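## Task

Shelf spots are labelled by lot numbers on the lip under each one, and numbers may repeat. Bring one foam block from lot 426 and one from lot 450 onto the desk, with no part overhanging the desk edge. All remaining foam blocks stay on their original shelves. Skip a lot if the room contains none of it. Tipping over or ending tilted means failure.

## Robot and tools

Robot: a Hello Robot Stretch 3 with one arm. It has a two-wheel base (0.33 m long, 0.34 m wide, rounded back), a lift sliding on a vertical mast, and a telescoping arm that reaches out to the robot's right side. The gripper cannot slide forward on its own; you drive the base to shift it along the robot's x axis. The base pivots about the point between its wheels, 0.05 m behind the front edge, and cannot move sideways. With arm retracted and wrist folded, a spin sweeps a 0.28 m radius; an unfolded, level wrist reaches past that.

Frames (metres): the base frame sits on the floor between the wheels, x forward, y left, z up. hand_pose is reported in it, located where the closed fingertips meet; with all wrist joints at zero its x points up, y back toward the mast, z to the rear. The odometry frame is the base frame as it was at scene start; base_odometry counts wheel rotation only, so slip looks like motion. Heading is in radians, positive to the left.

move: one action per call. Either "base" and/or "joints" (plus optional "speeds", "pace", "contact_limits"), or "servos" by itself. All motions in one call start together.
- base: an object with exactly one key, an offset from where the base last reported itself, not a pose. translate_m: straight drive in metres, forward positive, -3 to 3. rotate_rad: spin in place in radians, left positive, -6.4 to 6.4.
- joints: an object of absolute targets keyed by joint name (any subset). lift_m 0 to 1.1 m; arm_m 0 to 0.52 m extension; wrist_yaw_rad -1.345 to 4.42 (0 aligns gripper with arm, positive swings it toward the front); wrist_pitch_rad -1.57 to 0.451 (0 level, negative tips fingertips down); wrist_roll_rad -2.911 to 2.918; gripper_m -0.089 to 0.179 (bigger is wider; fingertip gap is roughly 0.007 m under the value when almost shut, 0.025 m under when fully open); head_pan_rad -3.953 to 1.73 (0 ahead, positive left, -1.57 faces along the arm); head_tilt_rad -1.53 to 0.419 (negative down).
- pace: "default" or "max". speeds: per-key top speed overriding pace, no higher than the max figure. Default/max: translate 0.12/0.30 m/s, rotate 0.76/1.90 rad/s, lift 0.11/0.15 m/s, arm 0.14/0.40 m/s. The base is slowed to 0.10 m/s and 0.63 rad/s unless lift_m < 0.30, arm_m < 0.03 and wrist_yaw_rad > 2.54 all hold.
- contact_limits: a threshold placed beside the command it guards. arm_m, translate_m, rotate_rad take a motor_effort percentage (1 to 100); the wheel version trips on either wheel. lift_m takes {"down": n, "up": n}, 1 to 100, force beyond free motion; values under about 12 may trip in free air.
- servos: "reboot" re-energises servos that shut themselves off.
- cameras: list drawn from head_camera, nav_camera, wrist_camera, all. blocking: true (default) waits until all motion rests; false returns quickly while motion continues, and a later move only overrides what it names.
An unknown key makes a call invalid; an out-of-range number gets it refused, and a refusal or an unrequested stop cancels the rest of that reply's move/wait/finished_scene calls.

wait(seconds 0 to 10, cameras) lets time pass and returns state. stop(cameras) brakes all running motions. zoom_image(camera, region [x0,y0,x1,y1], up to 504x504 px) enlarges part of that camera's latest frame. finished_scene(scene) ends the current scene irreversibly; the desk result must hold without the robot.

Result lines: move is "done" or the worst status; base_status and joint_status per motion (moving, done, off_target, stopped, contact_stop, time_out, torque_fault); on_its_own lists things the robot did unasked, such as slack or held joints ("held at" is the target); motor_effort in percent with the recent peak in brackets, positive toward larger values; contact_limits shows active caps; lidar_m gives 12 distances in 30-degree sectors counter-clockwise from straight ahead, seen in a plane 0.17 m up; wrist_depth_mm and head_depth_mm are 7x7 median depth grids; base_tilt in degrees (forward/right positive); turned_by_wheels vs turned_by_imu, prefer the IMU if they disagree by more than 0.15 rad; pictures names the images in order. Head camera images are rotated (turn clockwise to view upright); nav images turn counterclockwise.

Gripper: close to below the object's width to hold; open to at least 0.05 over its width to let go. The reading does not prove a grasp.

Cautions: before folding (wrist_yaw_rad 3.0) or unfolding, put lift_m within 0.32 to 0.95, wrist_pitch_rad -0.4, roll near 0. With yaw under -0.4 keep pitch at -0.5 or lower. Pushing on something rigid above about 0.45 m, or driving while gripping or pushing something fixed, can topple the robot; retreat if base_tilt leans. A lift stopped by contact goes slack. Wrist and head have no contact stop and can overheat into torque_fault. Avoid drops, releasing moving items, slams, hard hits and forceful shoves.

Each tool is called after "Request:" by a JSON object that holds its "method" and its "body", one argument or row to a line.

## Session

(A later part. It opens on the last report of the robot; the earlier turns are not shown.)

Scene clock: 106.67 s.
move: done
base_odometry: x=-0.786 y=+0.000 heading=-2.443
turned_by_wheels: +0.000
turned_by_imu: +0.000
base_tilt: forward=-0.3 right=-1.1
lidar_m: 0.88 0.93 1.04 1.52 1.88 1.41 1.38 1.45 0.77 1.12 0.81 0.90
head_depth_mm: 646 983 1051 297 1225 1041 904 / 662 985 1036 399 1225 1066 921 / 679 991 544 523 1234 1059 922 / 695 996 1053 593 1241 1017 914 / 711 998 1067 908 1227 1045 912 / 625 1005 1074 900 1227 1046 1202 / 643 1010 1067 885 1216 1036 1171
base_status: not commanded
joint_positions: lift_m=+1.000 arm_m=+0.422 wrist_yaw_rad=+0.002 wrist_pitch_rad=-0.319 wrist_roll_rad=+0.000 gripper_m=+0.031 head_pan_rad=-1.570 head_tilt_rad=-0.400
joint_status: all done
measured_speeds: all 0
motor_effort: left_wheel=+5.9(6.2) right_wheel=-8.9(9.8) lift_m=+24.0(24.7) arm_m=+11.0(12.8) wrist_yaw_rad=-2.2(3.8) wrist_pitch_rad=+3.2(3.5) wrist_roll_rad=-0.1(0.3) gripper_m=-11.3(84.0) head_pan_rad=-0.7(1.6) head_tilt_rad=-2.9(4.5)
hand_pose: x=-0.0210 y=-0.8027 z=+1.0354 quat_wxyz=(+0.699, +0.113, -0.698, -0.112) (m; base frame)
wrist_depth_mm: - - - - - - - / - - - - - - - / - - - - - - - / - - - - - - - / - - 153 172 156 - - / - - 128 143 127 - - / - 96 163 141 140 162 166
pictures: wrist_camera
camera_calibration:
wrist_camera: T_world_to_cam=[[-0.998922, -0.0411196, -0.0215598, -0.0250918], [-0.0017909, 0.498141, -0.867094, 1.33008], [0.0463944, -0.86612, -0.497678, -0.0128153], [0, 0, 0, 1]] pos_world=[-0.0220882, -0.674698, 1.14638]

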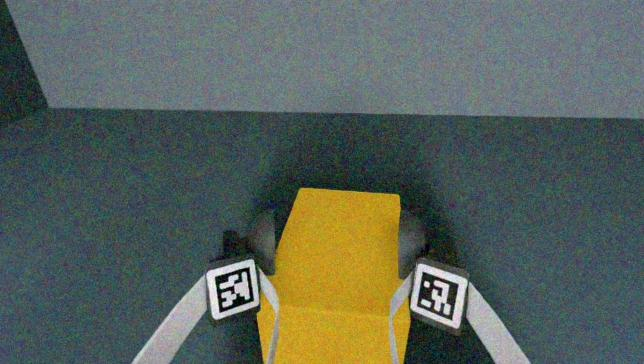

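Request:
{"method": "move", "body": {
  "joints": {"gripper_m":0.01,"lift_m":1.05}
}}

Request:
{"method": "move", "body": {
  "joints": {"arm_m":0.0},
  "cameras": ["wrist_camera"]
}}

Request:
{"method": "move", "body": {
  "joints": {"lift_m":0.85},
  "base": {"rotate_rad":1.822}
}}

Request:
{"method": "move", "body": {
  "base": {"translate_m":1.29}
}}

Request:
{"method": "move", "body": {
  "base": {"rotate_rad":-0.252},
  "joints": {"lift_m":0.78},
  "cameras": ["all"]
}}

Scene clock: 124.23 s.
move: done
base_odometry: x=-0.786 y=+0.000 heading=-2.443
turned_by_wheels: +0.000
turned_by_imu: +0.000
base_tilt: forward=-0.4 right=-1.3
lidar_m: 0.88 0.93 1.04 1.52 1.87 1.42 1.38 1.45 0.77 1.12 0.81 0.91
head_depth_mm: 645 989 1017 879 1068 1033 898 / 661 988 398 940 1225 1066 920 / 678 994 487 863 1238 1062 920 / 696 992 609 740 1231 1017 917 / 712 1001 1066 907 1230 1051 908 / 626 1006 1074 895 1233 1042 1212 / 643 1009 1069 886 1211 1037 1171
base_status: not commanded
joint_positions: lift_m=+1.050 arm_m=+0.422 wrist_yaw_rad=+0.002 wrist_pitch_rad=-0.319 wrist_roll_rad=+0.000 gripper_m=+0.011 head_pan_rad=-1.570 head_tilt_rad=-0.400
joint_status: all done
measured_speeds: all 0
motor_effort: left_wheel=+6.1(6.3) right_wheel=-8.8(10.0) lift_m=+27.4(33.2) arm_m=+8.6(9.2) wrist_yaw_rad=-1.8(2.8) wrist_pitch_rad=+3.1(3.3) wrist_roll_rad=+0.1(0.4) gripper_m=-17.4(85.7) head_pan_rad=+0.3(0.6) head_tilt_rad=-2.4(3.6)
hand_pose: x=-0.0211 y=-0.8027 z=+1.0854 quat_wxyz=(+0.699, +0.113, -0.698, -0.112) (m; base frame)
wrist_depth_mm: - - - - - - - / - - - - - - - / - - - - - - - / - - - - - - - / - - 153 173 156 - - / - - 127 143 129 - - / - - - 142 131 - -
pictures: none

Scene clock: 128.53 s.
move: done
base_odometry: x=-0.786 y=+0.000 heading=-2.443
turned_by_wheels: +0.000
turned_by_imu: +0.000
base_tilt: forward=-0.4 right=-1.2
lidar_m: 0.88 0.93 1.04 1.52 1.87 1.41 1.38 1.45 0.77 1.12 0.81 0.91
head_depth_mm: 644 989 1055 1045 - - - / 659 986 1054 1033 - - - / 674 992 1062 1017 - - - / 694 1000 1056 998 - - 1219 / 711 1001 1070 910 1227 1046 912 / 624 1003 1071 896 1230 1040 1206 / 642 1008 1063 887 1216 1037 1172
base_status: not commanded
joint_positions: lift_m=+1.050 arm_m=+0.001 wrist_yaw_rad=+0.002 wrist_pitch_rad=-0.319 wrist_roll_rad=+0.000 gripper_m=+0.011 head_pan_rad=-1.570 head_tilt_rad=-0.400
joint_status: all done
measured_speeds: all 0
motor_effort: left_wheel=+5.6(6.3) right_wheel=-8.6(10.2) lift_m=+26.4(26.8) arm_m=-12.0(14.2) wrist_yaw_rad=-2.2(3.8) wrist_pitch_rad=+3.1(3.3) wrist_roll_rad=+0.1(0.3) gripper_m=-17.8(18.2) head_pan_rad=+1.2(1.9) head_tilt_rad=-1.9(3.5)
hand_pose: x=-0.0211 y=-0.3813 z=+1.0854 quat_wxyz=(+0.699, +0.113, -0.698, -0.112) (m; base frame)
wrist_depth_mm: - - - - - - - / - - - - - - - / - - - - - - - / - - - 471 - - - / - - 161 173 172 - - / - - 128 143 129 826 - / - - - 141 131 700 -
pictures: wrist_camera
camera_calibration:
wrist_camera: T_world_to_cam=[[-0.998922, -0.0410747, -0.0216439, -0.00657418], [-0.00169175, 0.49807, -0.867135, 1.16355], [0.0463975, -0.866163, -0.497602, 0.37695], [0, 0, 0, 1]] pos_world=[-0.0220882, -0.253298, 1.19638]

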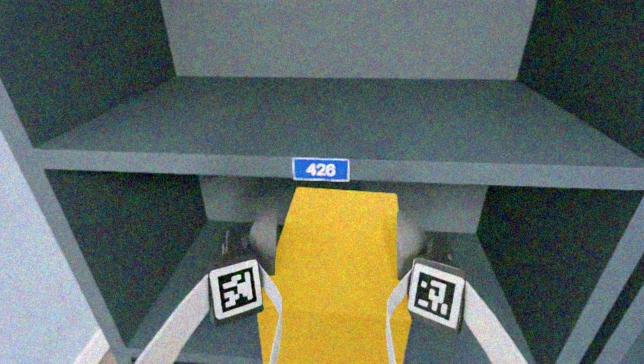

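Scene clock: 132.53 s.
move: done
base_odometry: x=-0.786 y=+0.000 heading=-0.621
turned_by_wheels: +1.822
turned_by_imu: +1.792
base_tilt: forward=-0.4 right=-1.2
lidar_m: 2.68 1.58 1.38 1.38 0.77 0.79 0.88 0.81 0.88 0.89 1.06 1.04
head_depth_mm: 706 744 789 843 900 968 1044 / 725 766 817 864 928 999 1085 / 742 789 838 895 962 1041 1087 / 763 810 866 925 998 1081 455 / 786 835 894 960 1038 1125 1219 / 800 858 917 999 1079 1185 1281 / 851 909 975 1051 1142 1252 1337
base_status: done
joint_positions: lift_m=+0.850 arm_m=+0.001 wrist_yaw_rad=+0.002 wrist_pitch_rad=-0.319 wrist_roll_rad=+0.000 gripper_m=+0.011 head_pan_rad=-1.570 head_tilt_rad=-0.400
joint_status: all done
measured_speeds: all 0
motor_effort: left_wheel=-8.2(12.9) right_wheel=+8.8(12.6) lift_m=+24.0(27.0) arm_m=-11.4(12.9) wrist_yaw_rad=-2.3(3.6) wrist_pitch_rad=+3.2(3.3) wrist_roll_rad=-0.3(0.4) gripper_m=-17.2(18.1) head_pan_rad=+2.2(2.5) head_tilt_rad=-1.7(3.1)
hand_pose: x=-0.0211 y=-0.3813 z=+0.8854 quat_wxyz=(+0.699, +0.113, -0.698, -0.112) (m; base frame)
wrist_depth_mm: - - - - - - - / - - - - - - - / - - 755 - - - - / - - - - - - - / - - 158 173 156 - - / - - 128 143 128 - - / - - - 141 131 - 723
pictures: none

Scene clock: 146.57 s.
move: done
base_odometry: x=+0.263 y=-0.751 heading=-0.621
turned_by_wheels: +0.000
turned_by_imu: +0.000
base_tilt: forward=-0.3 right=-1.2
lidar_m: 2.38 1.17 1.02 1.03 1.20 1.90 2.06 1.44 0.81 0.66 0.93 2.37
head_depth_mm: 1017 1069 1140 1209 1114 818 644 / 1045 1100 1168 1249 1104 812 639 / 1071 1137 1212 1290 1097 807 603 / 1097 1168 1249 1331 1084 800 454 / 1130 1205 1292 1369 1085 794 650 / 1163 1241 1332 1422 1070 791 669 / 1204 1287 1373 1447 1059 787 1271
base_status: done
joint_positions: lift_m=+0.850 arm_m=+0.001 wrist_yaw_rad=+0.002 wrist_pitch_rad=-0.319 wrist_roll_rad=+0.000 gripper_m=+0.011 head_pan_rad=-1.570 head_tilt_rad=-0.400
joint_status: not commanded
measured_speeds: all 0
motor_effort: left_wheel=+0.9(7.6) right_wheel=+9.8(13.7) lift_m=+25.2(25.5) arm_m=-0.2(13.3) wrist_yaw_rad=-1.9(3.9) wrist_pitch_rad=+3.0(3.3) wrist_roll_rad=+0.1(0.4) gripper_m=-17.3(18.3) head_pan_rad=+3.7(4.2) head_tilt_rad=+0.3(2.6)
hand_pose: x=-0.0211 y=-0.3812 z=+0.8854 quat_wxyz=(+0.699, +0.113, -0.698, -0.112) (m; base frame)
wrist_depth_mm: - - - - - - - / - - - - - - - / - - - - - - - / - - - - - - - / - - 154 172 157 - - / - - 128 143 129 - - / - - - 142 131 - -
pictures: none

Scene clock: 148.03 s.
move: done
base_odometry: x=+0.263 y=-0.751 heading=-0.873
turned_by_wheels: -0.252
turned_by_imu: -0.248
base_tilt: forward=-0.4 right=-1.3
lidar_m: 2.37 1.41 1.05 1.03 1.07 1.51 1.90 1.71 0.81 0.84 0.66 1.25
head_depth_mm: 1047 1116 1190 1279 1172 817 644 / 1050 1117 1189 1282 1111 810 640 / 1057 1119 1196 1290 1098 805 637 / 1056 1123 1201 1285 1088 798 632 / 1062 1126 1199 1291 1084 793 630 / 1062 1131 1206 1297 1072 792 628 / 1060 1124 1205 1297 1064 788 625
base_status: done
joint_positions: lift_m=+0.780 arm_m=+0.001 wrist_yaw_rad=+0.002 wrist_pitch_rad=-0.319 wrist_roll_rad=+0.000 gripper_m=+0.011 head_pan_rad=-1.570 head_tilt_rad=-0.400
joint_status: all done
measured_speeds: all 0
motor_effort: left_wheel=+7.9(11.7) right_wheel=-10.6(13.3) lift_m=+23.7(27.3) arm_m=+0.2(1.4) wrist_yaw_rad=-2.7(3.3) wrist_pitch_rad=+3.1(3.2) wrist_roll_rad=+0.0(0.3) gripper_m=-17.9(18.1) head_pan_rad=+3.8(4.0) head_tilt_rad=+0.2(0.8)
hand_pose: x=-0.0211 y=-0.3812 z=+0.8154 quat_wxyz=(+0.699, +0.113, -0.698, -0.112) (m; base frame)
wrist_depth_mm: - - - - - - - / - - - - - - - / - - - - - - - / - - - - - - - / - - 153 173 157 - - / - - 128 143 129 - - / - 103 985 142 141 - -
pictures: head_camera (sideways), nav_camera (sideways), wrist_camera
camera_calibration:
head_camera: T_world_to_cam=[[-0.0466003, 0.340404, -0.939124, 1.23787], [0.997511, -0.0339455, -0.0618017, 0.0739726], [-0.0529166, -0.939666, -0.337974, 0.395802], [0, 0, 0, 1]] pos_world=[0.00484123, -0.0469435, 1.30086]
nav_camera: T_world_to_cam=[[0.0173733, -0.365064, 0.93082, -1.16847], [-0.99979, -0.0164877, 0.0121942, 0.0404371], [0.0108955, -0.930836, -0.365274, 0.428564], [0, 0, 0, 1]] pos_world=[0.0560594, -0.0269776, 1.24369]
wrist_camera: T_world_to_cam=[[-0.998926, -0.0409878, -0.0215949, -0.0124413], [-0.00169092, 0.49807, -0.867135, 0.929422], [0.0462977, -0.866168, -0.497605, 0.242597], [0, 0, 0, 1]] pos_world=[-0.0220881, -0.253298, 0.926383]

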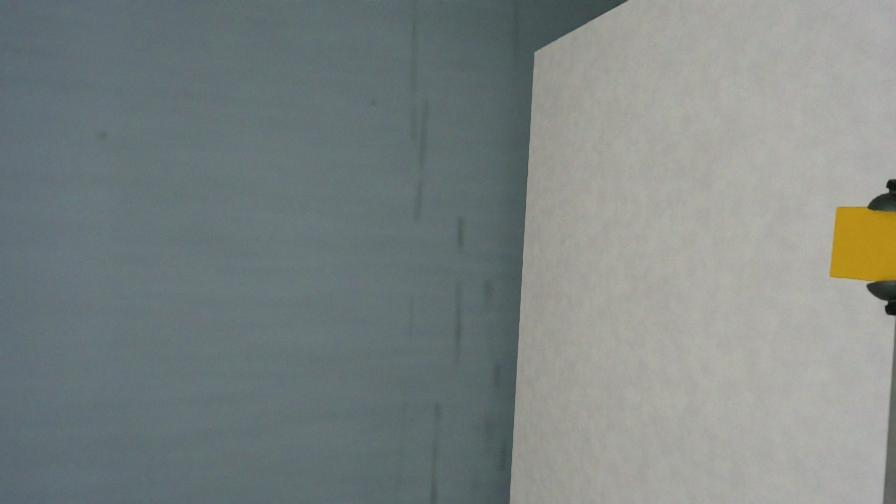

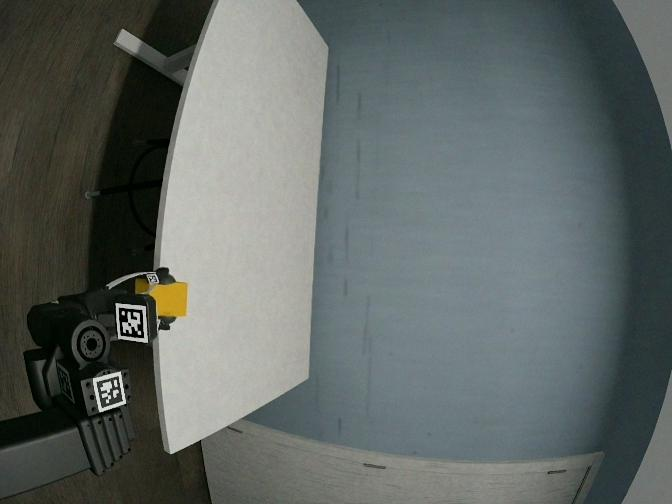

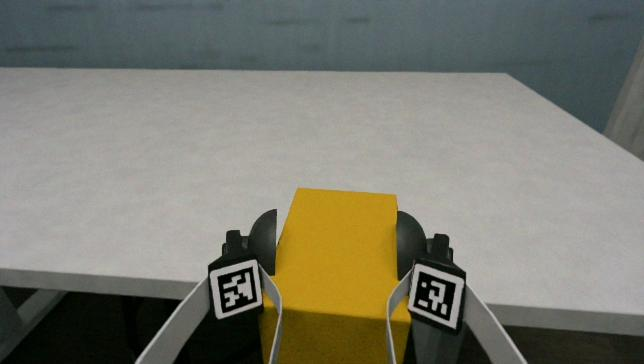

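Request:
{"method": "move", "body": {
  "joints": {"arm_m":0.32}
}}

Request:
{"method": "move", "body": {
  "joints": {"lift_m":0.738}
}}

Request:
{"method": "move", "body": {
  "joints": {"lift_m":0.718},
  "speeds": {"lift_m":0.02},
  "contact_limits": {"lift_m":{"down":13}},
  "cameras": ["wrist_camera"]
}}

Scene clock: 158.17 s.
move: done
base_odometry: x=+0.263 y=-0.751 heading=-0.873
turned_by_wheels: +0.000
turned_by_imu: +0.000
base_tilt: forward=-0.3 right=-1.2
lidar_m: 2.37 1.41 1.06 1.03 1.07 1.51 1.90 1.71 0.81 0.84 0.66 1.25
head_depth_mm: 1050 1119 1196 1276 1180 818 608 / 1052 1116 1191 1274 1107 446 348 / 1050 1122 1197 1282 1098 477 637 / 1055 1126 1202 1293 1088 502 632 / 1059 1130 1200 1296 1083 798 632 / 1058 1129 1205 1285 1071 790 629 / 1063 1131 1211 1300 1066 788 627
base_status: not commanded
joint_positions: lift_m=+0.780 arm_m=+0.320 wrist_yaw_rad=+0.002 wrist_pitch_rad=-0.319 wrist_roll_rad=+0.000 gripper_m=+0.011 head_pan_rad=-1.570 head_tilt_rad=-0.400
joint_status: all done
measured_speeds: all 0
motor_effort: left_wheel=+7.7(8.1) right_wheel=-10.2(11.3) lift_m=+27.5(28.1) arm_m=+12.6(14.5) wrist_yaw_rad=-2.4(3.6) wrist_pitch_rad=+3.2(3.3) wrist_roll_rad=-0.1(0.3) gripper_m=-17.2(18.0) head_pan_rad=+2.6(3.8) head_tilt_rad=+0.9(2.1)
hand_pose: x=-0.0211 y=-0.7007 z=+0.8154 quat_wxyz=(+0.699, +0.113, -0.698, -0.112) (m; base frame)
wrist_depth_mm: - - - - - - - / - - - - - - - / - - - - - - - / - - - - - - - / - - 153 173 157 - - / - - 128 143 129 - - / - - - 141 131 - -
pictures: none

Scene clock: 159.37 s.
move: done
base_odometry: x=+0.263 y=-0.751 heading=-0.873
turned_by_wheels: +0.000
turned_by_imu: +0.000
base_tilt: forward=-0.3 right=-1.1
lidar_m: 2.37 1.41 1.05 1.02 1.07 1.51 1.90 1.71 0.81 0.84 0.66 1.25
head_depth_mm: 1052 1119 1186 1280 1179 814 645 / 1054 1125 1192 1280 1101 784 395 / 1054 1116 1200 1285 1097 501 585 / 1059 1115 1197 1285 1088 519 599 / 1056 1129 1208 1292 1075 793 632 / 1064 1122 1200 1285 1069 791 629 / 1062 1135 1212 1299 1063 786 626
base_status: not commanded
joint_positions: lift_m=+0.738 arm_m=+0.320 wrist_yaw_rad=+0.002 wrist_pitch_rad=-0.319 wrist_roll_rad=+0.000 gripper_m=+0.011 head_pan_rad=-1.570 head_tilt_rad=-0.400
joint_status: all done
measured_speeds: all 0
motor_effort: left_wheel=+7.9(8.0) right_wheel=-10.6(11.1) lift_m=+24.2(28.4) arm_m=+12.7(13.2) wrist_yaw_rad=-2.1(3.7) wrist_pitch_rad=+3.2(3.2) wrist_roll_rad=-0.2(0.2) gripper_m=-17.0(18.1) head_pan_rad=+3.0(3.8) head_tilt_rad=+1.4(2.1)
hand_pose: x=-0.0211 y=-0.7007 z=+0.7734 quat_wxyz=(+0.699, +0.113, -0.698, -0.112) (m; base frame)
wrist_depth_mm: - - - - - - - / - - - - - - - / - - - - - - - / - - - - - - - / - - 153 173 157 - - / - - 128 143 129 - - / - - - 141 131 - -
pictures: none

Scene clock: 160.73 s.
move: done
base_odometry: x=+0.263 y=-0.751 heading=-0.873
turned_by_wheels: +0.000
turned_by_imu: +0.000
base_tilt: forward=-0.3 right=-1.4
lidar_m: 2.37 1.41 1.06 1.02 1.07 1.50 1.90 1.71 0.81 0.84 0.66 1.26
head_depth_mm: 1056 1120 1195 1272 1175 819 645 / 1053 1117 1190 1279 1114 810 405 / 1056 1122 1197 1283 1104 529 500 / 1056 1125 1199 1295 1089 609 599 / 1052 1125 1203 1288 1081 795 632 / 1060 1125 1211 1296 1074 791 627 / 1064 1131 1204 1296 1067 790 627
base_status: not commanded
joint_positions: lift_m=+0.718 arm_m=+0.320 wrist_yaw_rad=+0.002 wrist_pitch_rad=-0.283 wrist_roll_rad=+0.000 gripper_m=+0.011 head_pan_rad=-1.570 head_tilt_rad=-0.400
joint_status: all done
measured_speeds: all 0
motor_effort: left_wheel=+7.2(7.9) right_wheel=-9.4(11.1) lift_m=+18.0(26.2) arm_m=+12.5(13.4) wrist_yaw_rad=-2.2(3.5) wrist_pitch_rad=-3.6(4.1) wrist_roll_rad=-0.1(0.3) gripper_m=-17.4(17.9) head_pan_rad=+3.1(3.8) head_tilt_rad=+0.5(2.1)
contact_limits: lift_m down 13 (down: maximum 72; up: maximum 65)
hand_pose: x=-0.0211 y=-0.7043 z=+0.7621 quat_wxyz=(+0.700, +0.100, -0.700, -0.099) (m; base frame)
wrist_depth_mm: - - - - - - - / - - - - - - - / - - - - - - - / - - - - - - - / - - 153 173 155 - - / - - 128 141 127 - - / - - - 140 129 - -
pictures: wrist_camera
camera_calibration:
wrist_camera: T_world_to_cam=[[-0.998922, -0.0418446, -0.0201177, -0.0285452], [-0.00169589, 0.46589, -0.884841, 1.03497], [0.0463984, -0.883853, -0.465459, -0.100672], [0, 0, 0, 1]] pos_world=[-0.0220882, -0.572355, 0.868349]

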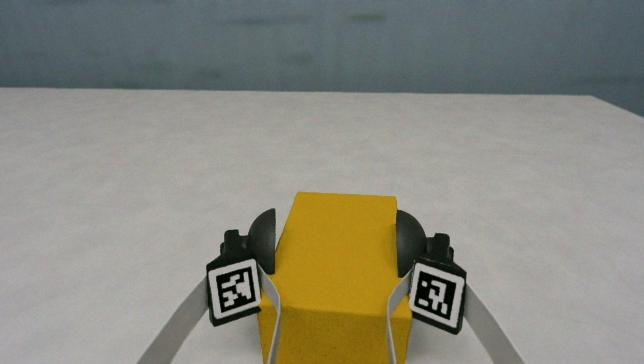

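Request:
{"method": "move", "body": {
  "joints": {"gripper_m":0.15}
}}

Request:
{"method": "move", "body": {
  "joints": {"arm_m":0.0,"lift_m":0.8},
  "cameras": ["head_camera"]
}}

Request:
{"method": "move", "body": {
  "joints": {"wrist_pitch_rad":-0.4,"head_pan_rad":-3.4,"head_tilt_rad":-0.3},
  "pace": "max",
  "cameras": ["head_camera"]
}}

Request:
{"method": "move", "body": {
  "joints": {"wrist_yaw_rad":3.0,"gripper_m":0.04},
  "pace": "max"
}}

Request:
{"method": "zoom_image", "body": {
  "camera": "head_camera",
  "region": [350, 150, 650, 450]
}}

Scene clock: 170.97 s.
move: done
base_odometry: x=+0.263 y=-0.751 heading=-0.873
turned_by_wheels: +0.000
turned_by_imu: +0.000
base_tilt: forward=-0.4 right=-1.1
lidar_m: 2.37 1.41 1.06 1.02 1.07 1.51 1.90 1.71 0.81 0.84 0.66 1.25
head_depth_mm: 1054 1116 1193 1279 1179 817 642 / 1050 1120 1191 1288 1106 809 406 / 1056 1123 1199 1282 1096 530 500 / 1057 1118 1198 1298 1085 613 598 / 1056 1128 1208 1288 1078 781 630 / 1066 1127 1208 1292 1073 792 626 / 1059 1132 1208 1301 1066 786 624
base_status: not commanded
joint_positions: lift_m=+0.718 arm_m=+0.320 wrist_yaw_rad=+0.002 wrist_pitch_rad=-0.313 wrist_roll_rad=+0.000 gripper_m=+0.150 head_pan_rad=-1.570 head_tilt_rad=-0.400
joint_status: all done
measured_speeds: all 0
motor_effort: left_wheel=+6.4(7.5) right_wheel=-8.7(9.9) lift_m=+29.3(29.9) arm_m=+12.6(13.1) wrist_yaw_rad=-1.8(3.5) wrist_pitch_rad=+1.8(3.7) wrist_roll_rad=+0.1(0.3) gripper_m=+0.7(82.0) head_pan_rad=+3.0(3.3) head_tilt_rad=+2.2(3.1)
contact_limits: lift_m down 13 (down: maximum 72; up: maximum 65)
hand_pose: x=-0.0211 y=-0.7014 z=+0.7550 quat_wxyz=(+0.699, +0.111, -0.698, -0.110) (m; base frame)
wrist_depth_mm: - - - - - - - / - - - - - - - / - - - - - - - / - - - 189 - - - / - 146 - 158 157 142 - / - 126 - 132 130 124 - / - 119 - 143 136 - 111
pictures: none

Scene clock: 174.53 s.
move: done
base_odometry: x=+0.263 y=-0.751 heading=-0.873
turned_by_wheels: +0.000
turned_by_imu: +0.000
base_tilt: forward=-0.4 right=-1.3
lidar_m: 2.37 1.41 1.05 1.02 1.07 1.50 1.90 1.71 0.81 0.84 0.66 1.25
head_depth_mm: 1053 1117 1188 1282 1177 813 645 / 1057 1119 1197 1288 1108 812 639 / 1055 1124 1198 1290 1093 805 637 / 1058 1123 1199 1289 1087 770 634 / 1054 1120 1201 1296 1079 795 632 / 1059 1132 1202 1291 1070 790 628 / 1066 1137 1210 1298 1061 789 625
base_status: not commanded
joint_positions: lift_m=+0.800 arm_m=+0.001 wrist_yaw_rad=+0.002 wrist_pitch_rad=-0.314 wrist_roll_rad=+0.000 gripper_m=+0.150 head_pan_rad=-1.570 head_tilt_rad=-0.400
joint_status: all done
measured_speeds: all 0
motor_effort: left_wheel=+6.7(7.1) right_wheel=-8.8(9.4) lift_m=+24.5(31.8) arm_m=-12.4(13.8) wrist_yaw_rad=-2.0(3.9) wrist_pitch_rad=+2.1(2.1) wrist_roll_rad=-0.2(0.3) gripper_m=+0.8(1.2) head_pan_rad=+2.1(3.4) head_tilt_rad=+2.5(3.0)
hand_pose: x=-0.0211 y=-0.3819 z=+0.8368 quat_wxyz=(+0.699, +0.111, -0.698, -0.110) (m; base frame)
wrist_depth_mm: - - - - - - - / - - - - - - - / - - - - - - - / - - - - - - - / - 145 - - - 142 - / - 126 - - - 124 - / - - - - - - 111
pictures: head_camera (sideways)
camera_calibration:
head_camera: T_world_to_cam=[[-0.0466003, 0.340404, -0.939124, 1.23787], [0.997511, -0.0339455, -0.0618017, 0.0739726], [-0.0529166, -0.939666, -0.337974, 0.395802], [0, 0, 0, 1]] pos_world=[0.00484123, -0.0469435, 1.30086]

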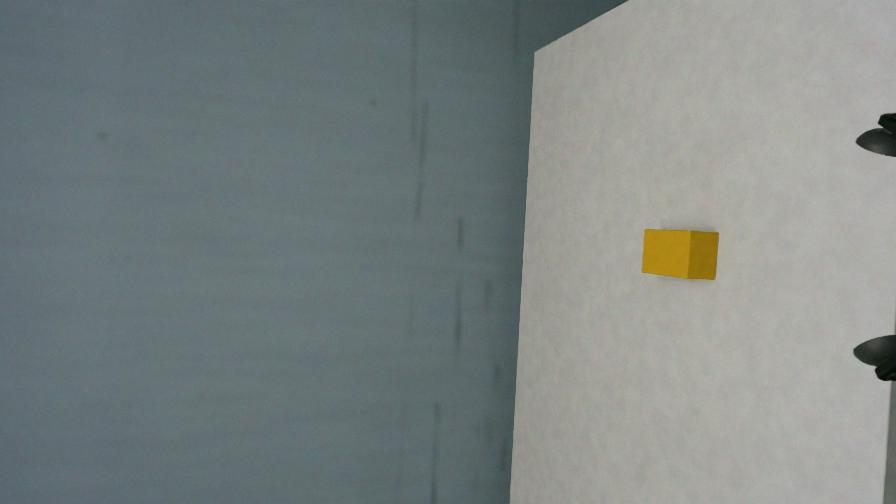

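Scene clock: 176.70 s.
move: done
base_odometry: x=+0.263 y=-0.751 heading=-0.873
turned_by_wheels: +0.000
turned_by_imu: +0.000
base_tilt: forward=-0.4 right=-1.3
lidar_m: 2.37 1.41 1.06 1.02 1.07 1.50 1.90 1.71 0.81 0.84 0.66 1.26
head_depth_mm: 2238 1673 1719 1718 1745 1753 1556 / 2217 1933 2006 2072 2134 1989 1557 / 2138 2251 2406 2428 2439 2022 1546 / 2071 2205 2307 2433 2415 2012 1539 / 2012 2136 2261 2349 2393 1984 1526 / 1968 1940 2164 2232 2104 1981 1533 / 1933 2022 2151 2233 2337 1973 1533
base_status: not commanded
joint_positions: lift_m=+0.800 arm_m=+0.001 wrist_yaw_rad=+0.002 wrist_pitch_rad=-0.412 wrist_roll_rad=+0.000 gripper_m=+0.150 head_pan_rad=-3.408 head_tilt_rad=-0.300
joint_status: all done
measured_speeds: translate_m=+0.000 rotate_rad=+0.000 lift_m=+0.000 arm_m=+0.000 wrist_yaw_rad=+0.000 wrist_pitch_rad=+0.000 wrist_roll_rad=+0.000 head_pan_rad=+0.024 head_tilt_rad=+0.000
motor_effort: left_wheel=+6.5(6.9) right_wheel=-9.1(9.4) lift_m=+26.9(26.9) arm_m=-9.8(13.0) wrist_yaw_rad=-1.9(3.5) wrist_pitch_rad=+1.7(2.3) wrist_roll_rad=+0.2(0.3) gripper_m=+0.3(1.0) head_pan_rad=+3.8(5.7) head_tilt_rad=+5.0(7.4)
hand_pose: x=-0.0211 y=-0.3708 z=+0.8141 quat_wxyz=(+0.693, +0.145, -0.692, -0.144) (m; base frame)
wrist_depth_mm: - - - - - - - / - - - - - - - / - - - - - - - / - - - - - - - / - 146 - - - 140 - / - 125 - - - 124 116 / 946 940 992 - 964 941 114
pictures: head_camera (sideways)
camera_calibration:
head_camera: T_world_to_cam=[[0.248054, -0.0197241, -0.968545, 1.27456], [-0.30209, -0.951514, -0.057991, 0.0769588], [-0.920441, 0.306973, -0.241985, 0.276112], [0, 0, 0, 1]] pos_world=[-0.0387655, 0.0136079, 1.30574]

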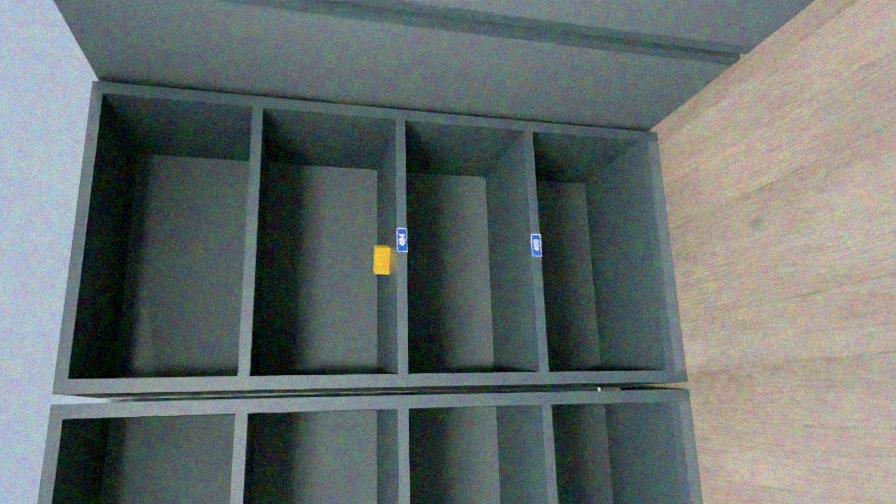

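Scene clock: 178.53 s.
move: done
base_odometry: x=+0.263 y=-0.751 heading=-0.873
turned_by_wheels: +0.000
turned_by_imu: +0.000
base_tilt: forward=-0.4 right=-1.3
lidar_m: 2.38 1.41 1.05 1.02 1.07 1.51 1.90 1.71 0.81 0.84 0.66 1.25
head_depth_mm: 2243 1726 1719 1740 1755 1768 1565 / 2189 1972 2021 2080 2159 2000 1550 / 2150 2253 2364 2468 2421 2026 1548 / 2078 2204 2288 2417 2425 1992 1541 / 2032 2148 2233 2357 2401 1994 1532 / 1973 1732 2146 2246 2078 1996 1523 / 1941 2031 2153 2229 2339 1983 1528
base_status: not commanded
joint_positions: lift_m=+0.800 arm_m=+0.001 wrist_yaw_rad=+2.997 wrist_pitch_rad=-0.412 wrist_roll_rad=+0.000 gripper_m=+0.040 head_pan_rad=-3.400 head_tilt_rad=-0.300
joint_status: all done
measured_speeds: all 0
motor_effort: left_wheel=+6.3(6.6) right_wheel=-8.8(9.2) lift_m=+28.7(28.8) arm_m=-8.0(10.5) wrist_yaw_rad=+2.1(7.9) wrist_pitch_rad=+1.7(1.8) wrist_roll_rad=-0.1(0.3) gripper_m=+0.5(81.4) head_pan_rad=+3.4(3.9) head_tilt_rad=+4.8(5.8)
hand_pose: x=+0.0112 y=+0.0773 z=+0.8141 quat_wxyz=(+0.195, +0.700, +0.094, +0.680) (m; base frame)
wrist_depth_mm: - 137 - - - - - / - 147 - - - - - / - 161 - - - - - / - 185 - - - - - / - - 202 - - - - / - - 127 - 129 - - / - - 260 984 949 969 964
pictures: none

Scaled by 1.680 from the camera's 896x504 image, which has a finer 1280x720 frame.
This view is cut from an older image: the scene may have changed since it was taken.

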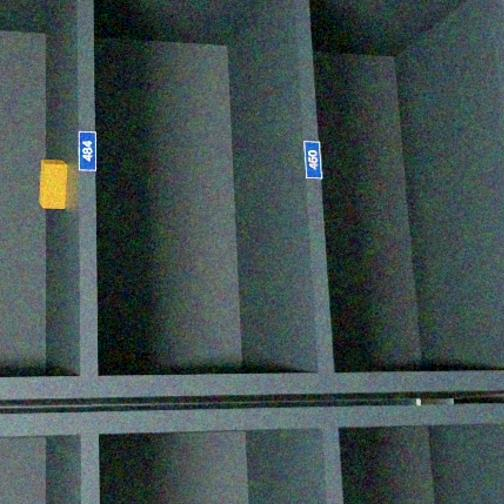

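Request:
{"method": "move", "body": {
  "joints": {"lift_m": 0.28, "head_pan_rad": 0, "head_tilt_rad": -0.3},
  "cameras": ["nav_camera"],
  "pace": "max"
}}

Scene clock: 231.57 s.
move: done
base_odometry: x=+0.263 y=-0.751 heading=-0.873
turned_by_wheels: +0.000
turned_by_imu: +0.000
base_tilt: forward=-0.2 right=-1.1
lidar_m: 2.37 1.41 1.06 1.03 1.07 1.50 1.90 1.71 0.81 0.84 0.66 1.25
head_depth_mm: 2048 2159 2242 2336 2480 2051 1563 / 2052 2143 2225 2370 2471 2016 1569 / 2050 2153 2249 2340 2471 2027 1538 / 2059 2158 2250 2394 2518 2017 1541 / 2061 2152 2249 2367 2491 1988 1533 / 2071 2159 2273 2385 2488 1984 1516 / 2067 2167 2262 2390 2485 1965 1517
base_status: not commanded
joint_positions: lift_m=+0.280 arm_m=+0.001 wrist_yaw_rad=+2.997 wrist_pitch_rad=-0.414 wrist_roll_rad=+0.000 gripper_m=+0.040 head_pan_rad=+0.001 head_tilt_rad=-0.300
joint_status: all done
measured_speeds: all 0
motor_effort: left_wheel=+6.0(6.9) right_wheel=-8.1(9.1) lift_m=+26.3(28.2) arm_m=+1.8(4.1) wrist_yaw_rad=+2.0(3.9) wrist_pitch_rad=+2.1(2.2) wrist_roll_rad=+0.1(0.3) gripper_m=+0.4(0.8) head_pan_rad=-3.1(6.0) head_tilt_rad=+2.9(6.8)
hand_pose: x=+0.0111 y=+0.0770 z=+0.2936 quat_wxyz=(+0.195, +0.700, +0.095, +0.680) (m; base frame)
wrist_depth_mm: - 137 - - - - - / - 148 - - - - - / 942 162 865 913 888 890 858 / 740 185 662 716 715 705 697 / 609 579 203 572 562 582 576 / 511 512 127 300 129 497 488 / 433 281 256 270 425 434 435
pictures: nav_camera (sideways)
camera_calibration:
nav_camera: T_world_to_cam=[[0.269856, 0.0172739, 0.962746, -1.21174], [0.0151554, -0.999791, 0.0136906, 0.0322908], [0.962781, 0.0108963, -0.270061, 0.298814], [0, 0, 0, 1]] pos_world=[0.0388118, 0.0499595, 1.24685]

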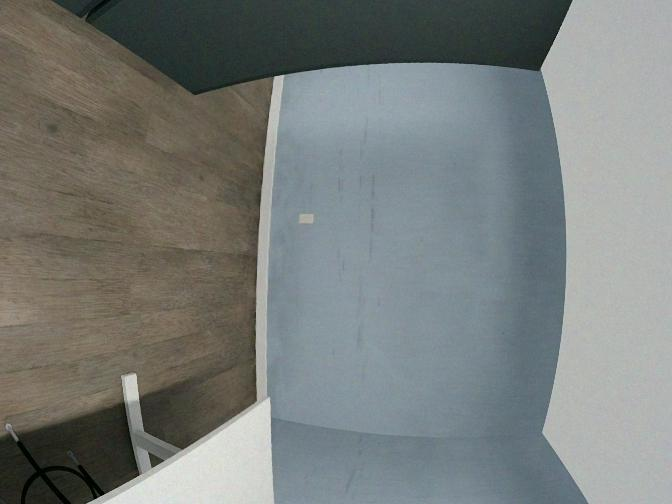

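Request:
{"method": "move", "body": {
  "base": {"translate_m": 1.83},
  "pace": "max"
}}

Request:
{"method": "move", "body": {
  "base": {"rotate_rad": 1.571},
  "pace": "max",
  "cameras": ["nav_camera"]
}}

Scene clock: 244.63 s.
move: done
base_odometry: x=+1.439 y=-2.153 heading=-0.873
turned_by_wheels: +0.000
turned_by_imu: +0.001
base_tilt: forward=-0.4 right=-1.0
lidar_m: 0.56 0.59 0.83 2.43 1.23 1.41 3.69 1.19 1.19 1.32 0.77 0.58
head_depth_mm: 455 476 499 525 554 586 620 / 456 477 501 526 555 587 622 / 457 477 501 528 557 588 623 / 457 479 502 528 556 589 623 / 459 480 503 529 558 592 625 / 460 480 504 532 559 591 628 / 460 483 505 532 561 592 629
base_status: done
joint_positions: lift_m=+0.280 arm_m=+0.001 wrist_yaw_rad=+2.998 wrist_pitch_rad=-0.414 wrist_roll_rad=+0.000 gripper_m=+0.040 head_pan_rad=+0.000 head_tilt_rad=-0.300
joint_status: not commanded
measured_speeds: all 0
motor_effort: left_wheel=+6.1(12.4) right_wheel=+0.2(14.0) lift_m=+24.8(29.7) arm_m=+11.9(12.4) wrist_yaw_rad=+1.1(3.0) wrist_pitch_rad=+2.1(2.2) wrist_roll_rad=+0.0(0.5) gripper_m=+0.3(0.9) head_pan_rad=-2.6(3.6) head_tilt_rad=-0.4(2.3)
hand_pose: x=+0.0110 y=+0.0770 z=+0.2936 quat_wxyz=(+0.195, +0.700, +0.095, +0.680) (m; base frame)
wrist_depth_mm: - 137 - - - - - / - 147 - - - - - / 935 161 853 894 890 856 - / 732 186 663 707 712 703 675 / 605 581 201 567 568 576 584 / 508 507 126 300 129 495 491 / 436 280 257 271 423 431 426
pictures: none

Scene clock: 246.77 s.
move: done
base_odometry: x=+1.439 y=-2.153 heading=+0.698
turned_by_wheels: +1.571
turned_by_imu: +1.540
base_tilt: forward=-0.3 right=-1.2
lidar_m: 2.31 1.07 1.39 3.68 1.21 1.19 1.32 0.79 0.58 0.56 0.59 0.82
head_depth_mm: 1664 1618 1591 1559 1531 1502 1444 / 2090 2176 2246 2278 2207 1934 1558 / 2092 2205 2295 2433 2511 2012 1540 / 2108 2196 2283 2411 2549 2000 1537 / 2100 2211 2293 2436 2527 1986 1521 / 2105 2197 2287 2394 2539 1977 1526 / 2102 2151 1317 1348 1374 1407 1420
base_status: done
joint_positions: lift_m=+0.280 arm_m=+0.001 wrist_yaw_rad=+2.998 wrist_pitch_rad=-0.414 wrist_roll_rad=+0.000 gripper_m=+0.040 head_pan_rad=+0.000 head_tilt_rad=-0.300
joint_status: not commanded
measured_speeds: all 0
motor_effort: left_wheel=-7.4(14.7) right_wheel=+7.9(14.7) lift_m=+25.2(26.6) arm_m=+0.5(12.0) wrist_yaw_rad=+0.6(3.1) wrist_pitch_rad=+2.1(2.2) wrist_roll_rad=-0.1(0.3) gripper_m=+0.5(0.8) head_pan_rad=-2.3(3.0) head_tilt_rad=-0.5(1.6)
hand_pose: x=+0.0110 y=+0.0770 z=+0.2936 quat_wxyz=(+0.195, +0.700, +0.095, +0.680) (m; base frame)
wrist_depth_mm: - 137 - - - - - / - 148 - - - - - / 897 162 862 903 908 884 872 / 735 185 660 712 708 697 690 / 600 573 202 563 568 585 582 / 512 509 127 301 129 494 493 / 436 280 258 270 424 432 430
pictures: nav_camera (sideways)
camera_calibration:
nav_camera: T_world_to_cam=[[0.269871, 0.0170308, 0.962746, -1.21172], [0.0142248, -0.999805, 0.013699, 0.0322118], [0.962791, 0.00999795, -0.270061, 0.298861], [0, 0, 0, 1]] pos_world=[0.0388098, 0.0498541, 1.24685]

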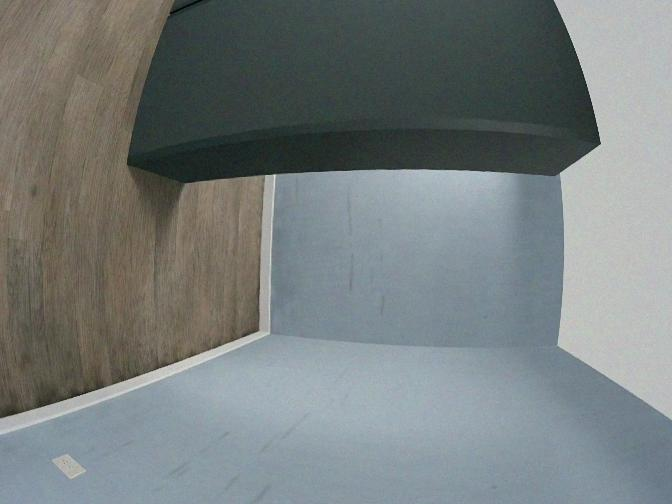

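Request:
{"method": "move", "body": {
  "base": {"translate_m": 1.75},
  "joints": {"head_pan_rad": 1.2},
  "pace": "max",
  "cameras": ["nav_camera"]
}}

Scene clock: 259.57 s.
move: done
base_odometry: x=+2.780 y=-1.029 heading=+0.697
turned_by_wheels: +0.000
turned_by_imu: +0.002
base_tilt: forward=-0.2 right=-1.3
lidar_m: 0.69 0.72 1.00 1.34 0.54 0.62 2.18 0.82 0.61 0.59 0.62 0.71
head_depth_mm: 928 943 959 972 993 1016 1031 / 1091 1113 1129 1151 1175 1200 1234 / 1325 1357 1381 1420 1467 1496 1454 / 1690 1728 1790 1840 1917 1843 1549 / 2310 2410 2498 2630 2512 1986 1527 / 3009 3633 3784 - 2838 1982 1524 / 3259 3589 3699 3882 2808 1960 1517
base_status: done
joint_positions: lift_m=+0.280 arm_m=+0.001 wrist_yaw_rad=+2.998 wrist_pitch_rad=-0.414 wrist_roll_rad=+0.000 gripper_m=+0.040 head_pan_rad=+1.200 head_tilt_rad=-0.300
joint_status: all done
measured_speeds: all 0
motor_effort: left_wheel=-0.7(12.0) right_wheel=+10.3(16.7) lift_m=+27.9(28.4) arm_m=-7.5(12.9) wrist_yaw_rad=+0.9(2.9) wrist_pitch_rad=+2.1(2.2) wrist_roll_rad=+0.0(0.3) gripper_m=+0.3(1.3) head_pan_rad=-3.2(5.2) head_tilt_rad=-3.4(3.9)
hand_pose: x=+0.0110 y=+0.0770 z=+0.2936 quat_wxyz=(+0.195, +0.700, +0.095, +0.680) (m; base frame)
wrist_depth_mm: - 137 - - - - - / - 147 - - - - - / - 161 879 904 888 884 795 / - 182 659 716 709 701 684 / 582 555 202 566 563 578 576 / 514 510 126 299 129 498 493 / 435 282 259 271 425 431 431
pictures: nav_camera (sideways)
camera_calibration:
nav_camera: T_world_to_cam=[[0.0820378, 0.257881, 0.962688, -1.21052], [0.936956, -0.34918, 0.013692, 0.0266387], [0.339682, 0.900872, -0.270269, 0.30289], [0, 0, 0, 1]] pos_world=[-0.0285372, 0.0486068, 1.24685]

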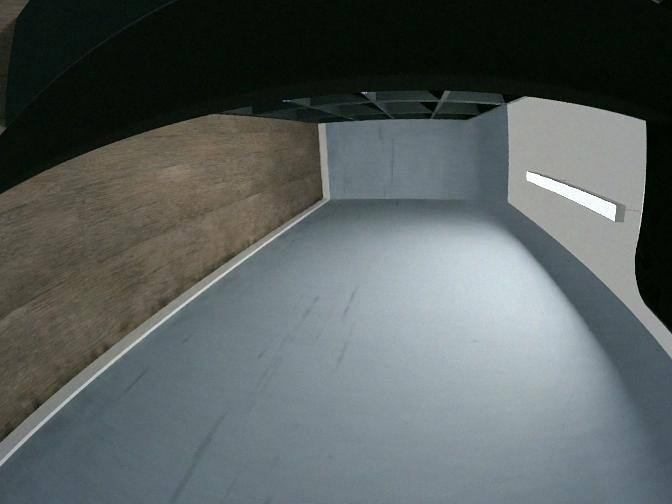

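Request:
{"method": "move", "body": {
  "base": {"translate_m": 0.36},
  "cameras": []
}}

Request:
{"method": "move", "body": {
  "base": {"rotate_rad": -1.571},
  "joints": {"head_pan_rad": -2.2, "head_tilt_rad": -0.35},
  "cameras": ["nav_camera"]
}}

Scene clock: 277.10 s.
move: done
base_odometry: x=+3.056 y=-0.798 heading=+0.697
turned_by_wheels: +0.000
turned_by_imu: +0.000
base_tilt: forward=-0.4 right=-1.3
lidar_m: 0.33 0.35 0.48 1.39 1.57 0.80 2.20 0.83 0.62 0.60 0.46 0.35
head_depth_mm: 434 441 448 455 464 472 481 / 511 521 530 540 552 565 577 / 619 635 649 664 683 700 718 / 788 812 838 867 895 925 955 / 1084 1127 1177 1233 1294 1356 1398 / 1723 1848 2001 2157 2344 1905 1529 / 3016 3523 3658 3905 2811 1961 1510
base_status: done
joint_positions: lift_m=+0.280 arm_m=+0.001 wrist_yaw_rad=+2.998 wrist_pitch_rad=-0.414 wrist_roll_rad=+0.000 gripper_m=+0.040 head_pan_rad=+1.200 head_tilt_rad=-0.300
joint_status: not commanded
measured_speeds: all 0
motor_effort: left_wheel=+0.5(9.2) right_wheel=+10.4(14.6) lift_m=+29.8(29.8) arm_m=-2.4(6.2) wrist_yaw_rad=+0.0(2.9) wrist_pitch_rad=+2.1(2.2) wrist_roll_rad=-0.1(0.3) gripper_m=+0.1(0.9) head_pan_rad=-1.6(2.6) head_tilt_rad=-3.7(4.1)
hand_pose: x=+0.0110 y=+0.0770 z=+0.2936 quat_wxyz=(+0.195, +0.700, +0.095, +0.680) (m; base frame)
wrist_depth_mm: - 137 - - - 494 389 / - 148 - - - 497 392 / 884 161 874 902 857 533 393 / 734 185 655 714 708 509 402 / 602 581 202 572 568 542 404 / 511 509 127 301 129 494 396 / 436 280 257 268 426 433 397
pictures: none
No camera images: "cameras" was empty.

Scene clock: 280.47 s.
move: done
base_odometry: x=+3.056 y=-0.798 heading=-0.873
turned_by_wheels: -1.571
turned_by_imu: -1.546
base_tilt: forward=-0.2 right=-1.2
lidar_m: 0.60 0.46 0.34 0.33 0.35 0.49 1.48 1.46 0.80 2.08 0.82 0.61
head_depth_mm: 1361 1359 1446 1416 1507 1596 1452 / 1355 1327 1544 1227 1589 1594 1390 / 1259 1298 1430 1197 1565 1221 1388 / 1152 726 1302 899 1465 1075 1340 / 726 768 814 862 916 984 1061 / 877 934 1001 1076 1169 1276 1347 / 2954 3063 3181 3298 2557 1848 1453
base_status: done
joint_positions: lift_m=+0.280 arm_m=+0.001 wrist_yaw_rad=+2.998 wrist_pitch_rad=-0.414 wrist_roll_rad=+0.000 gripper_m=+0.040 head_pan_rad=-2.205 head_tilt_rad=-0.351
joint_status: all done
measured_speeds: all 0
motor_effort: left_wheel=+7.9(12.2) right_wheel=-9.1(13.2) lift_m=+29.0(29.6) arm_m=-9.6(9.7) wrist_yaw_rad=+1.2(2.9) wrist_pitch_rad=+2.1(2.3) wrist_roll_rad=-0.2(0.3) gripper_m=+0.1(0.9) head_pan_rad=+3.5(5.1) head_tilt_rad=-0.3(6.9)
hand_pose: x=+0.0110 y=+0.0770 z=+0.2936 quat_wxyz=(+0.195, +0.700, +0.095, +0.680) (m; base frame)
wrist_depth_mm: 325 137 340 348 354 360 366 / 360 147 366 377 381 394 400 / 390 161 396 415 423 432 440 / 428 187 427 457 471 478 488 / 468 469 202 484 497 520 526 / 496 499 126 302 129 499 495 / 433 280 258 271 425 436 433
pictures: nav_camera (sideways)
camera_calibration:
nav_camera: T_world_to_cam=[[-0.175414, -0.267311, 0.94751, -1.18909], [-0.814372, 0.580199, 0.0129193, 0.0383525], [-0.553198, -0.769359, -0.319465, 0.372427], [0, 0, 0, 1]] pos_world=[0.0286758, -0.0535786, 1.24516]

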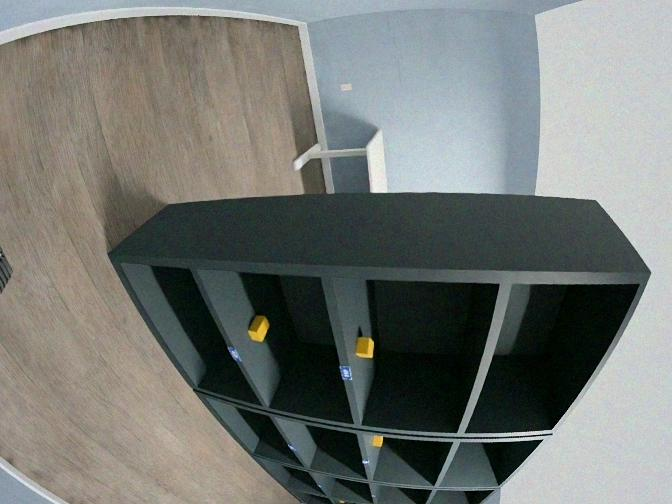

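Request:
{"method": "zoom_image", "body": {
  "camera": "nav_camera",
  "region": [200, 310, 400, 500]
}}

Request:
{"method": "zoom_image", "body": {
  "camera": "nav_camera",
  "region": [220, 330, 290, 380]
}}

Request:
{"method": "zoom_image", "body": {
  "camera": "nav_camera",
  "region": [320, 350, 380, 400]
}}

Request:
{"method": "zoom_image", "body": {
  "camera": "nav_camera",
  "region": [340, 430, 400, 480]
}}

Scaled by 2.520 from the camera's 672x504 image, which has a finer 792x594 frame.

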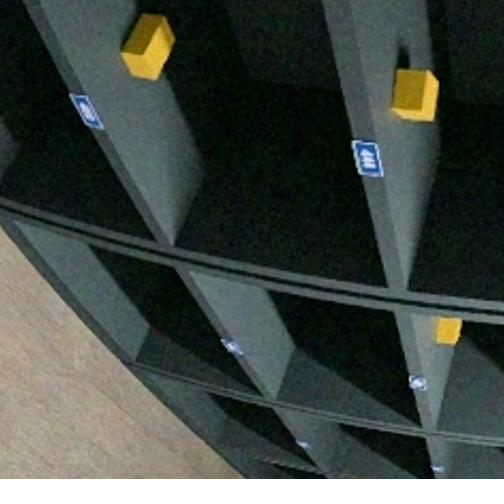

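Scaled by 7.200 from the camera's 672x504 image, which has a finer 792x594 frame.

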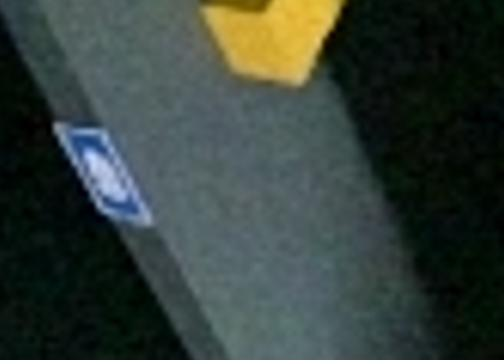

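Scaled by 8.400 from the camera's 672x504 image, which has a finer 792x594 frame.

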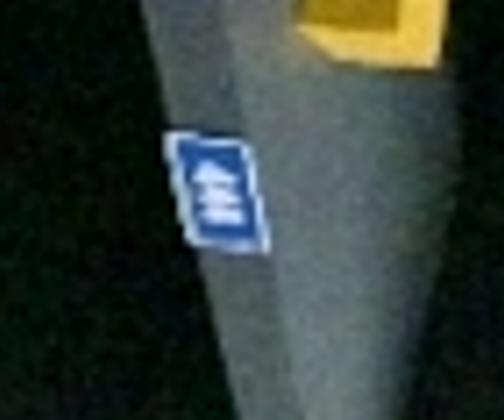

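Scaled by 8.400 from the camera's 672x504 image, which has a finer 792x594 frame.

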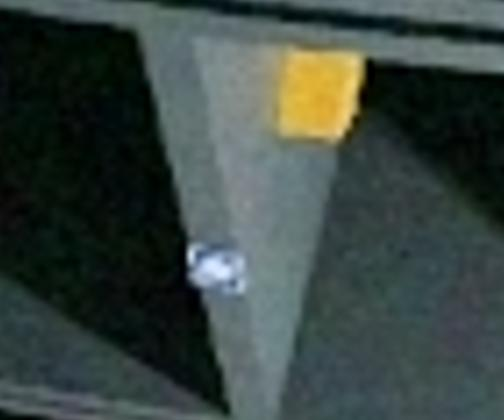

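Request:
{"method": "move", "body": {
  "base": {"translate_m": -1.0},
  "joints": {"head_pan_rad": -1.57, "head_tilt_rad": -0.4},
  "pace": "max",
  "cameras": ["nav_camera", "head_camera"]
}}

Scene clock: 295.17 s.
move: done
base_odometry: x=+2.413 y=-0.031 heading=-0.873
turned_by_wheels: +0.000
turned_by_imu: -0.001
base_tilt: forward=-0.4 right=-1.1
lidar_m: 1.27 0.50 0.37 0.36 0.38 0.53 1.61 1.39 0.71 1.09 0.83 1.63
head_depth_mm: 641 937 928 848 778 860 845 / 655 971 1038 948 1091 1067 894 / 578 969 1035 935 1205 1065 892 / 590 974 1037 922 1203 1055 883 / 607 973 1040 781 1208 1011 881 / 622 977 1036 894 1211 1044 876 / 641 976 1041 886 1209 1036 905
base_status: done
joint_positions: lift_m=+0.280 arm_m=+0.001 wrist_yaw_rad=+2.998 wrist_pitch_rad=-0.414 wrist_roll_rad=+0.000 gripper_m=+0.040 head_pan_rad=-1.570 head_tilt_rad=-0.400
joint_status: all done
measured_speeds: all 0
motor_effort: left_wheel=-3.2(11.4) right_wheel=-5.5(18.1) lift_m=+27.5(29.2) arm_m=-11.1(12.8) wrist_yaw_rad=+0.6(3.1) wrist_pitch_rad=+2.1(2.2) wrist_roll_rad=+0.2(0.3) gripper_m=+0.6(0.9) head_pan_rad=-3.2(4.7) head_tilt_rad=-3.0(5.6)
hand_pose: x=+0.0110 y=+0.0770 z=+0.2936 quat_wxyz=(+0.195, +0.700, +0.095, +0.680) (m; base frame)
wrist_depth_mm: 355 137 367 375 380 386 395 / 385 147 393 411 414 423 432 / 418 162 426 445 453 462 475 / 462 187 462 494 507 517 526 / 494 501 202 515 521 546 552 / 512 511 127 300 129 496 494 / 434 281 257 270 425 433 430
pictures: head_camera (sideways), nav_camera (sideways)
camera_calibration:
head_camera: T_world_to_cam=[[-0.0466041, 0.340316, -0.939156, 1.23801], [0.997511, -0.0339513, -0.0618026, 0.0739797], [-0.052918, -0.939698, -0.337887, 0.39572], [0, 0, 0, 1]] pos_world=[0.00484122, -0.0469439, 1.30096]
nav_camera: T_world_to_cam=[[0.0173736, -0.364977, 0.930854, -1.16851], [-0.99979, -0.0164866, 0.012196, 0.0404348], [0.0108954, -0.93087, -0.365187, 0.428455], [0, 0, 0, 1]] pos_world=[0.0560594, -0.0269778, 1.24369]

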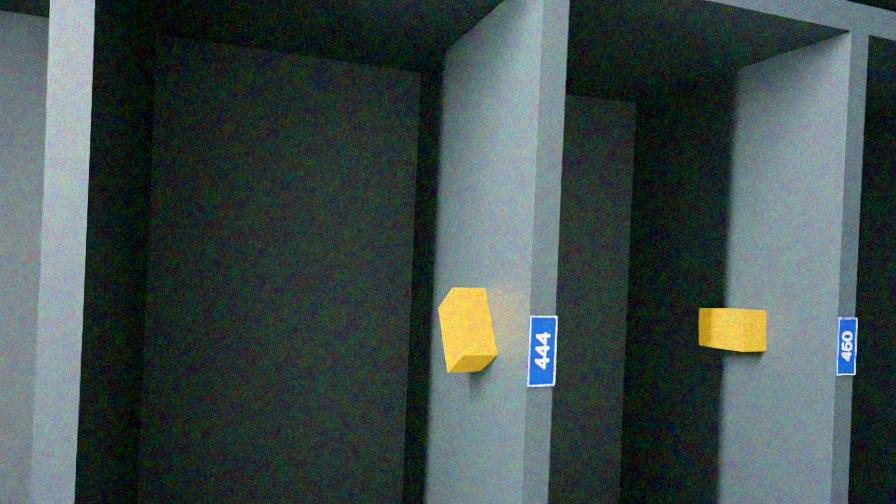

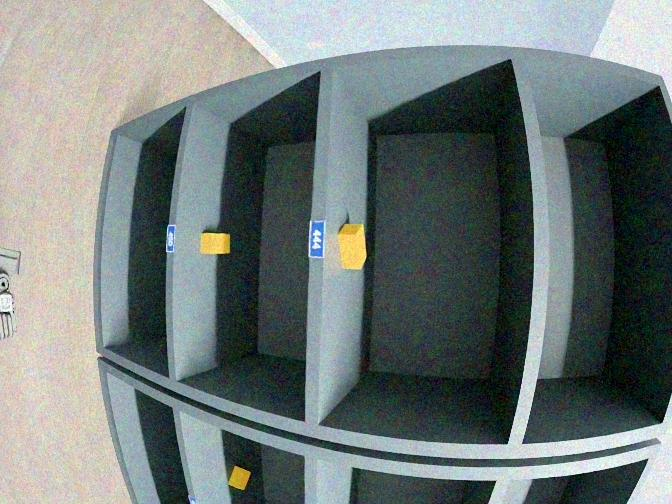

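Request:
{"method": "zoom_image", "body": {
  "camera": "head_camera",
  "region": [790, 300, 896, 400]
}}

Scaled by 4.755 from the camera's 896x504 image, which has a finer 1280x720 frame.

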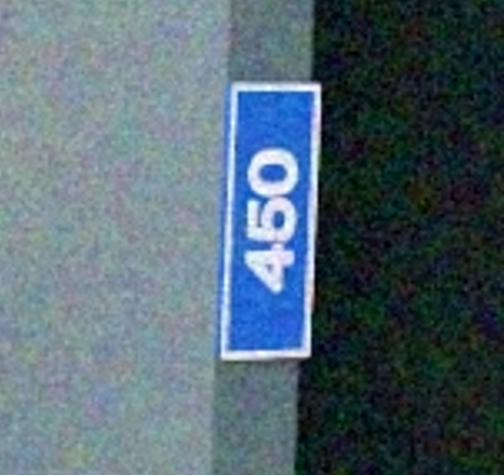

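Request:
{"method": "zoom_image", "body": {
  "camera": "head_camera",
  "region": [832, 325, 862, 365]
}}

Request:
{"method": "move", "body": {
  "joints": {"head_tilt_rad": -0.7},
  "cameras": ["head_camera"]
}}

Scaled by 12.600 from the camera's 896x504 image, which has a finer 1280x720 frame.

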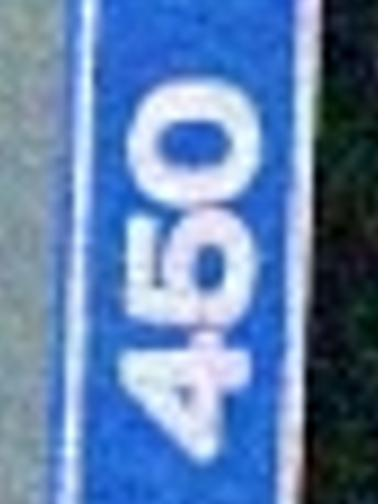

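Scene clock: 305.63 s.
move: done
base_odometry: x=+2.413 y=-0.031 heading=-0.873
turned_by_wheels: +0.000
turned_by_imu: +0.000
base_tilt: forward=-0.3 right=-1.3
lidar_m: 1.27 0.50 0.37 0.36 0.38 0.53 1.61 1.40 0.71 1.09 0.83 1.64
head_depth_mm: 880 933 735 884 918 1159 1183 / 891 968 730 1200 1018 1204 1183 / 901 967 721 1240 1010 1298 1178 / 897 970 750 1235 1004 1283 1169 / 901 960 715 1220 999 1283 1161 / 906 964 728 1211 1022 1273 1159 / 910 968 720 1196 1011 1260 1148
base_status: not commanded
joint_positions: lift_m=+0.280 arm_m=+0.001 wrist_yaw_rad=+2.998 wrist_pitch_rad=-0.414 wrist_roll_rad=+0.000 gripper_m=+0.040 head_pan_rad=-1.570 head_tilt_rad=-0.709
joint_status: all done
measured_speeds: all 0
motor_effort: left_wheel=-3.5(4.1) right_wheel=-5.1(5.7) lift_m=+28.1(28.2) arm_m=-10.4(11.0) wrist_yaw_rad=+1.4(3.1) wrist_pitch_rad=+2.1(2.2) wrist_roll_rad=+0.2(0.3) gripper_m=+0.2(0.7) head_pan_rad=-3.5(3.5) head_tilt_rad=-4.3(7.6)
hand_pose: x=+0.0110 y=+0.0770 z=+0.2936 quat_wxyz=(+0.195, +0.700, +0.095, +0.680) (m; base frame)
wrist_depth_mm: 355 137 367 375 383 388 399 / 388 147 394 410 414 422 431 / 423 161 427 447 451 462 478 / 461 187 466 490 506 514 525 / 495 501 202 515 521 552 555 / 516 509 127 301 129 499 493 / 429 281 258 270 422 432 431
pictures: head_camera (sideways)
camera_calibration:
head_camera: T_world_to_cam=[[-0.0465822, 0.609898, -0.79111, 1.04486], [0.99749, -0.0138723, -0.069429, 0.0838585], [-0.0533191, -0.792359, -0.607721, 0.746755], [0, 0, 0, 1]] pos_world=[0.00484014, -0.044398, 1.28624]

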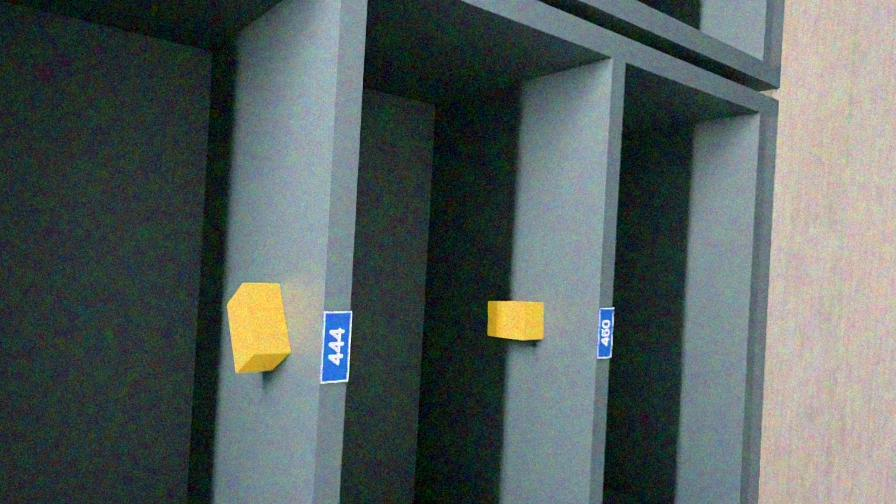

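Request:
{"method": "zoom_image", "body": {
  "camera": "head_camera",
  "region": [592, 305, 622, 360]
}}

Request:
{"method": "zoom_image", "body": {
  "camera": "head_camera",
  "region": [580, 290, 640, 370]
}}

Scaled by 9.164 from the camera's 896x504 image, which has a finer 1280x720 frame.

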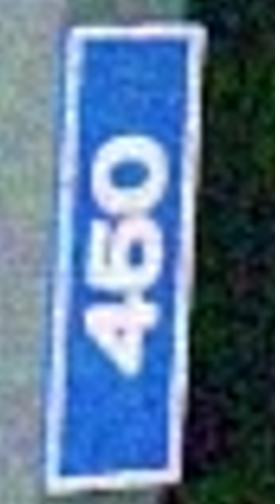

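Scaled by 6.300 from the camera's 896x504 image, which has a finer 1280x720 frame.

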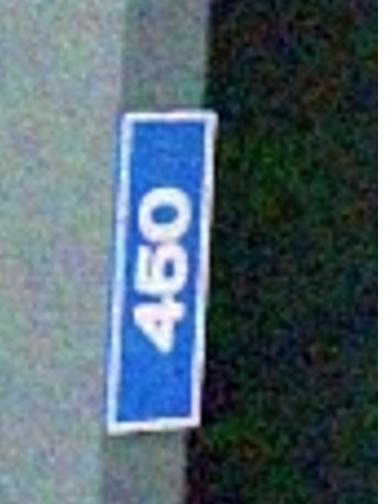

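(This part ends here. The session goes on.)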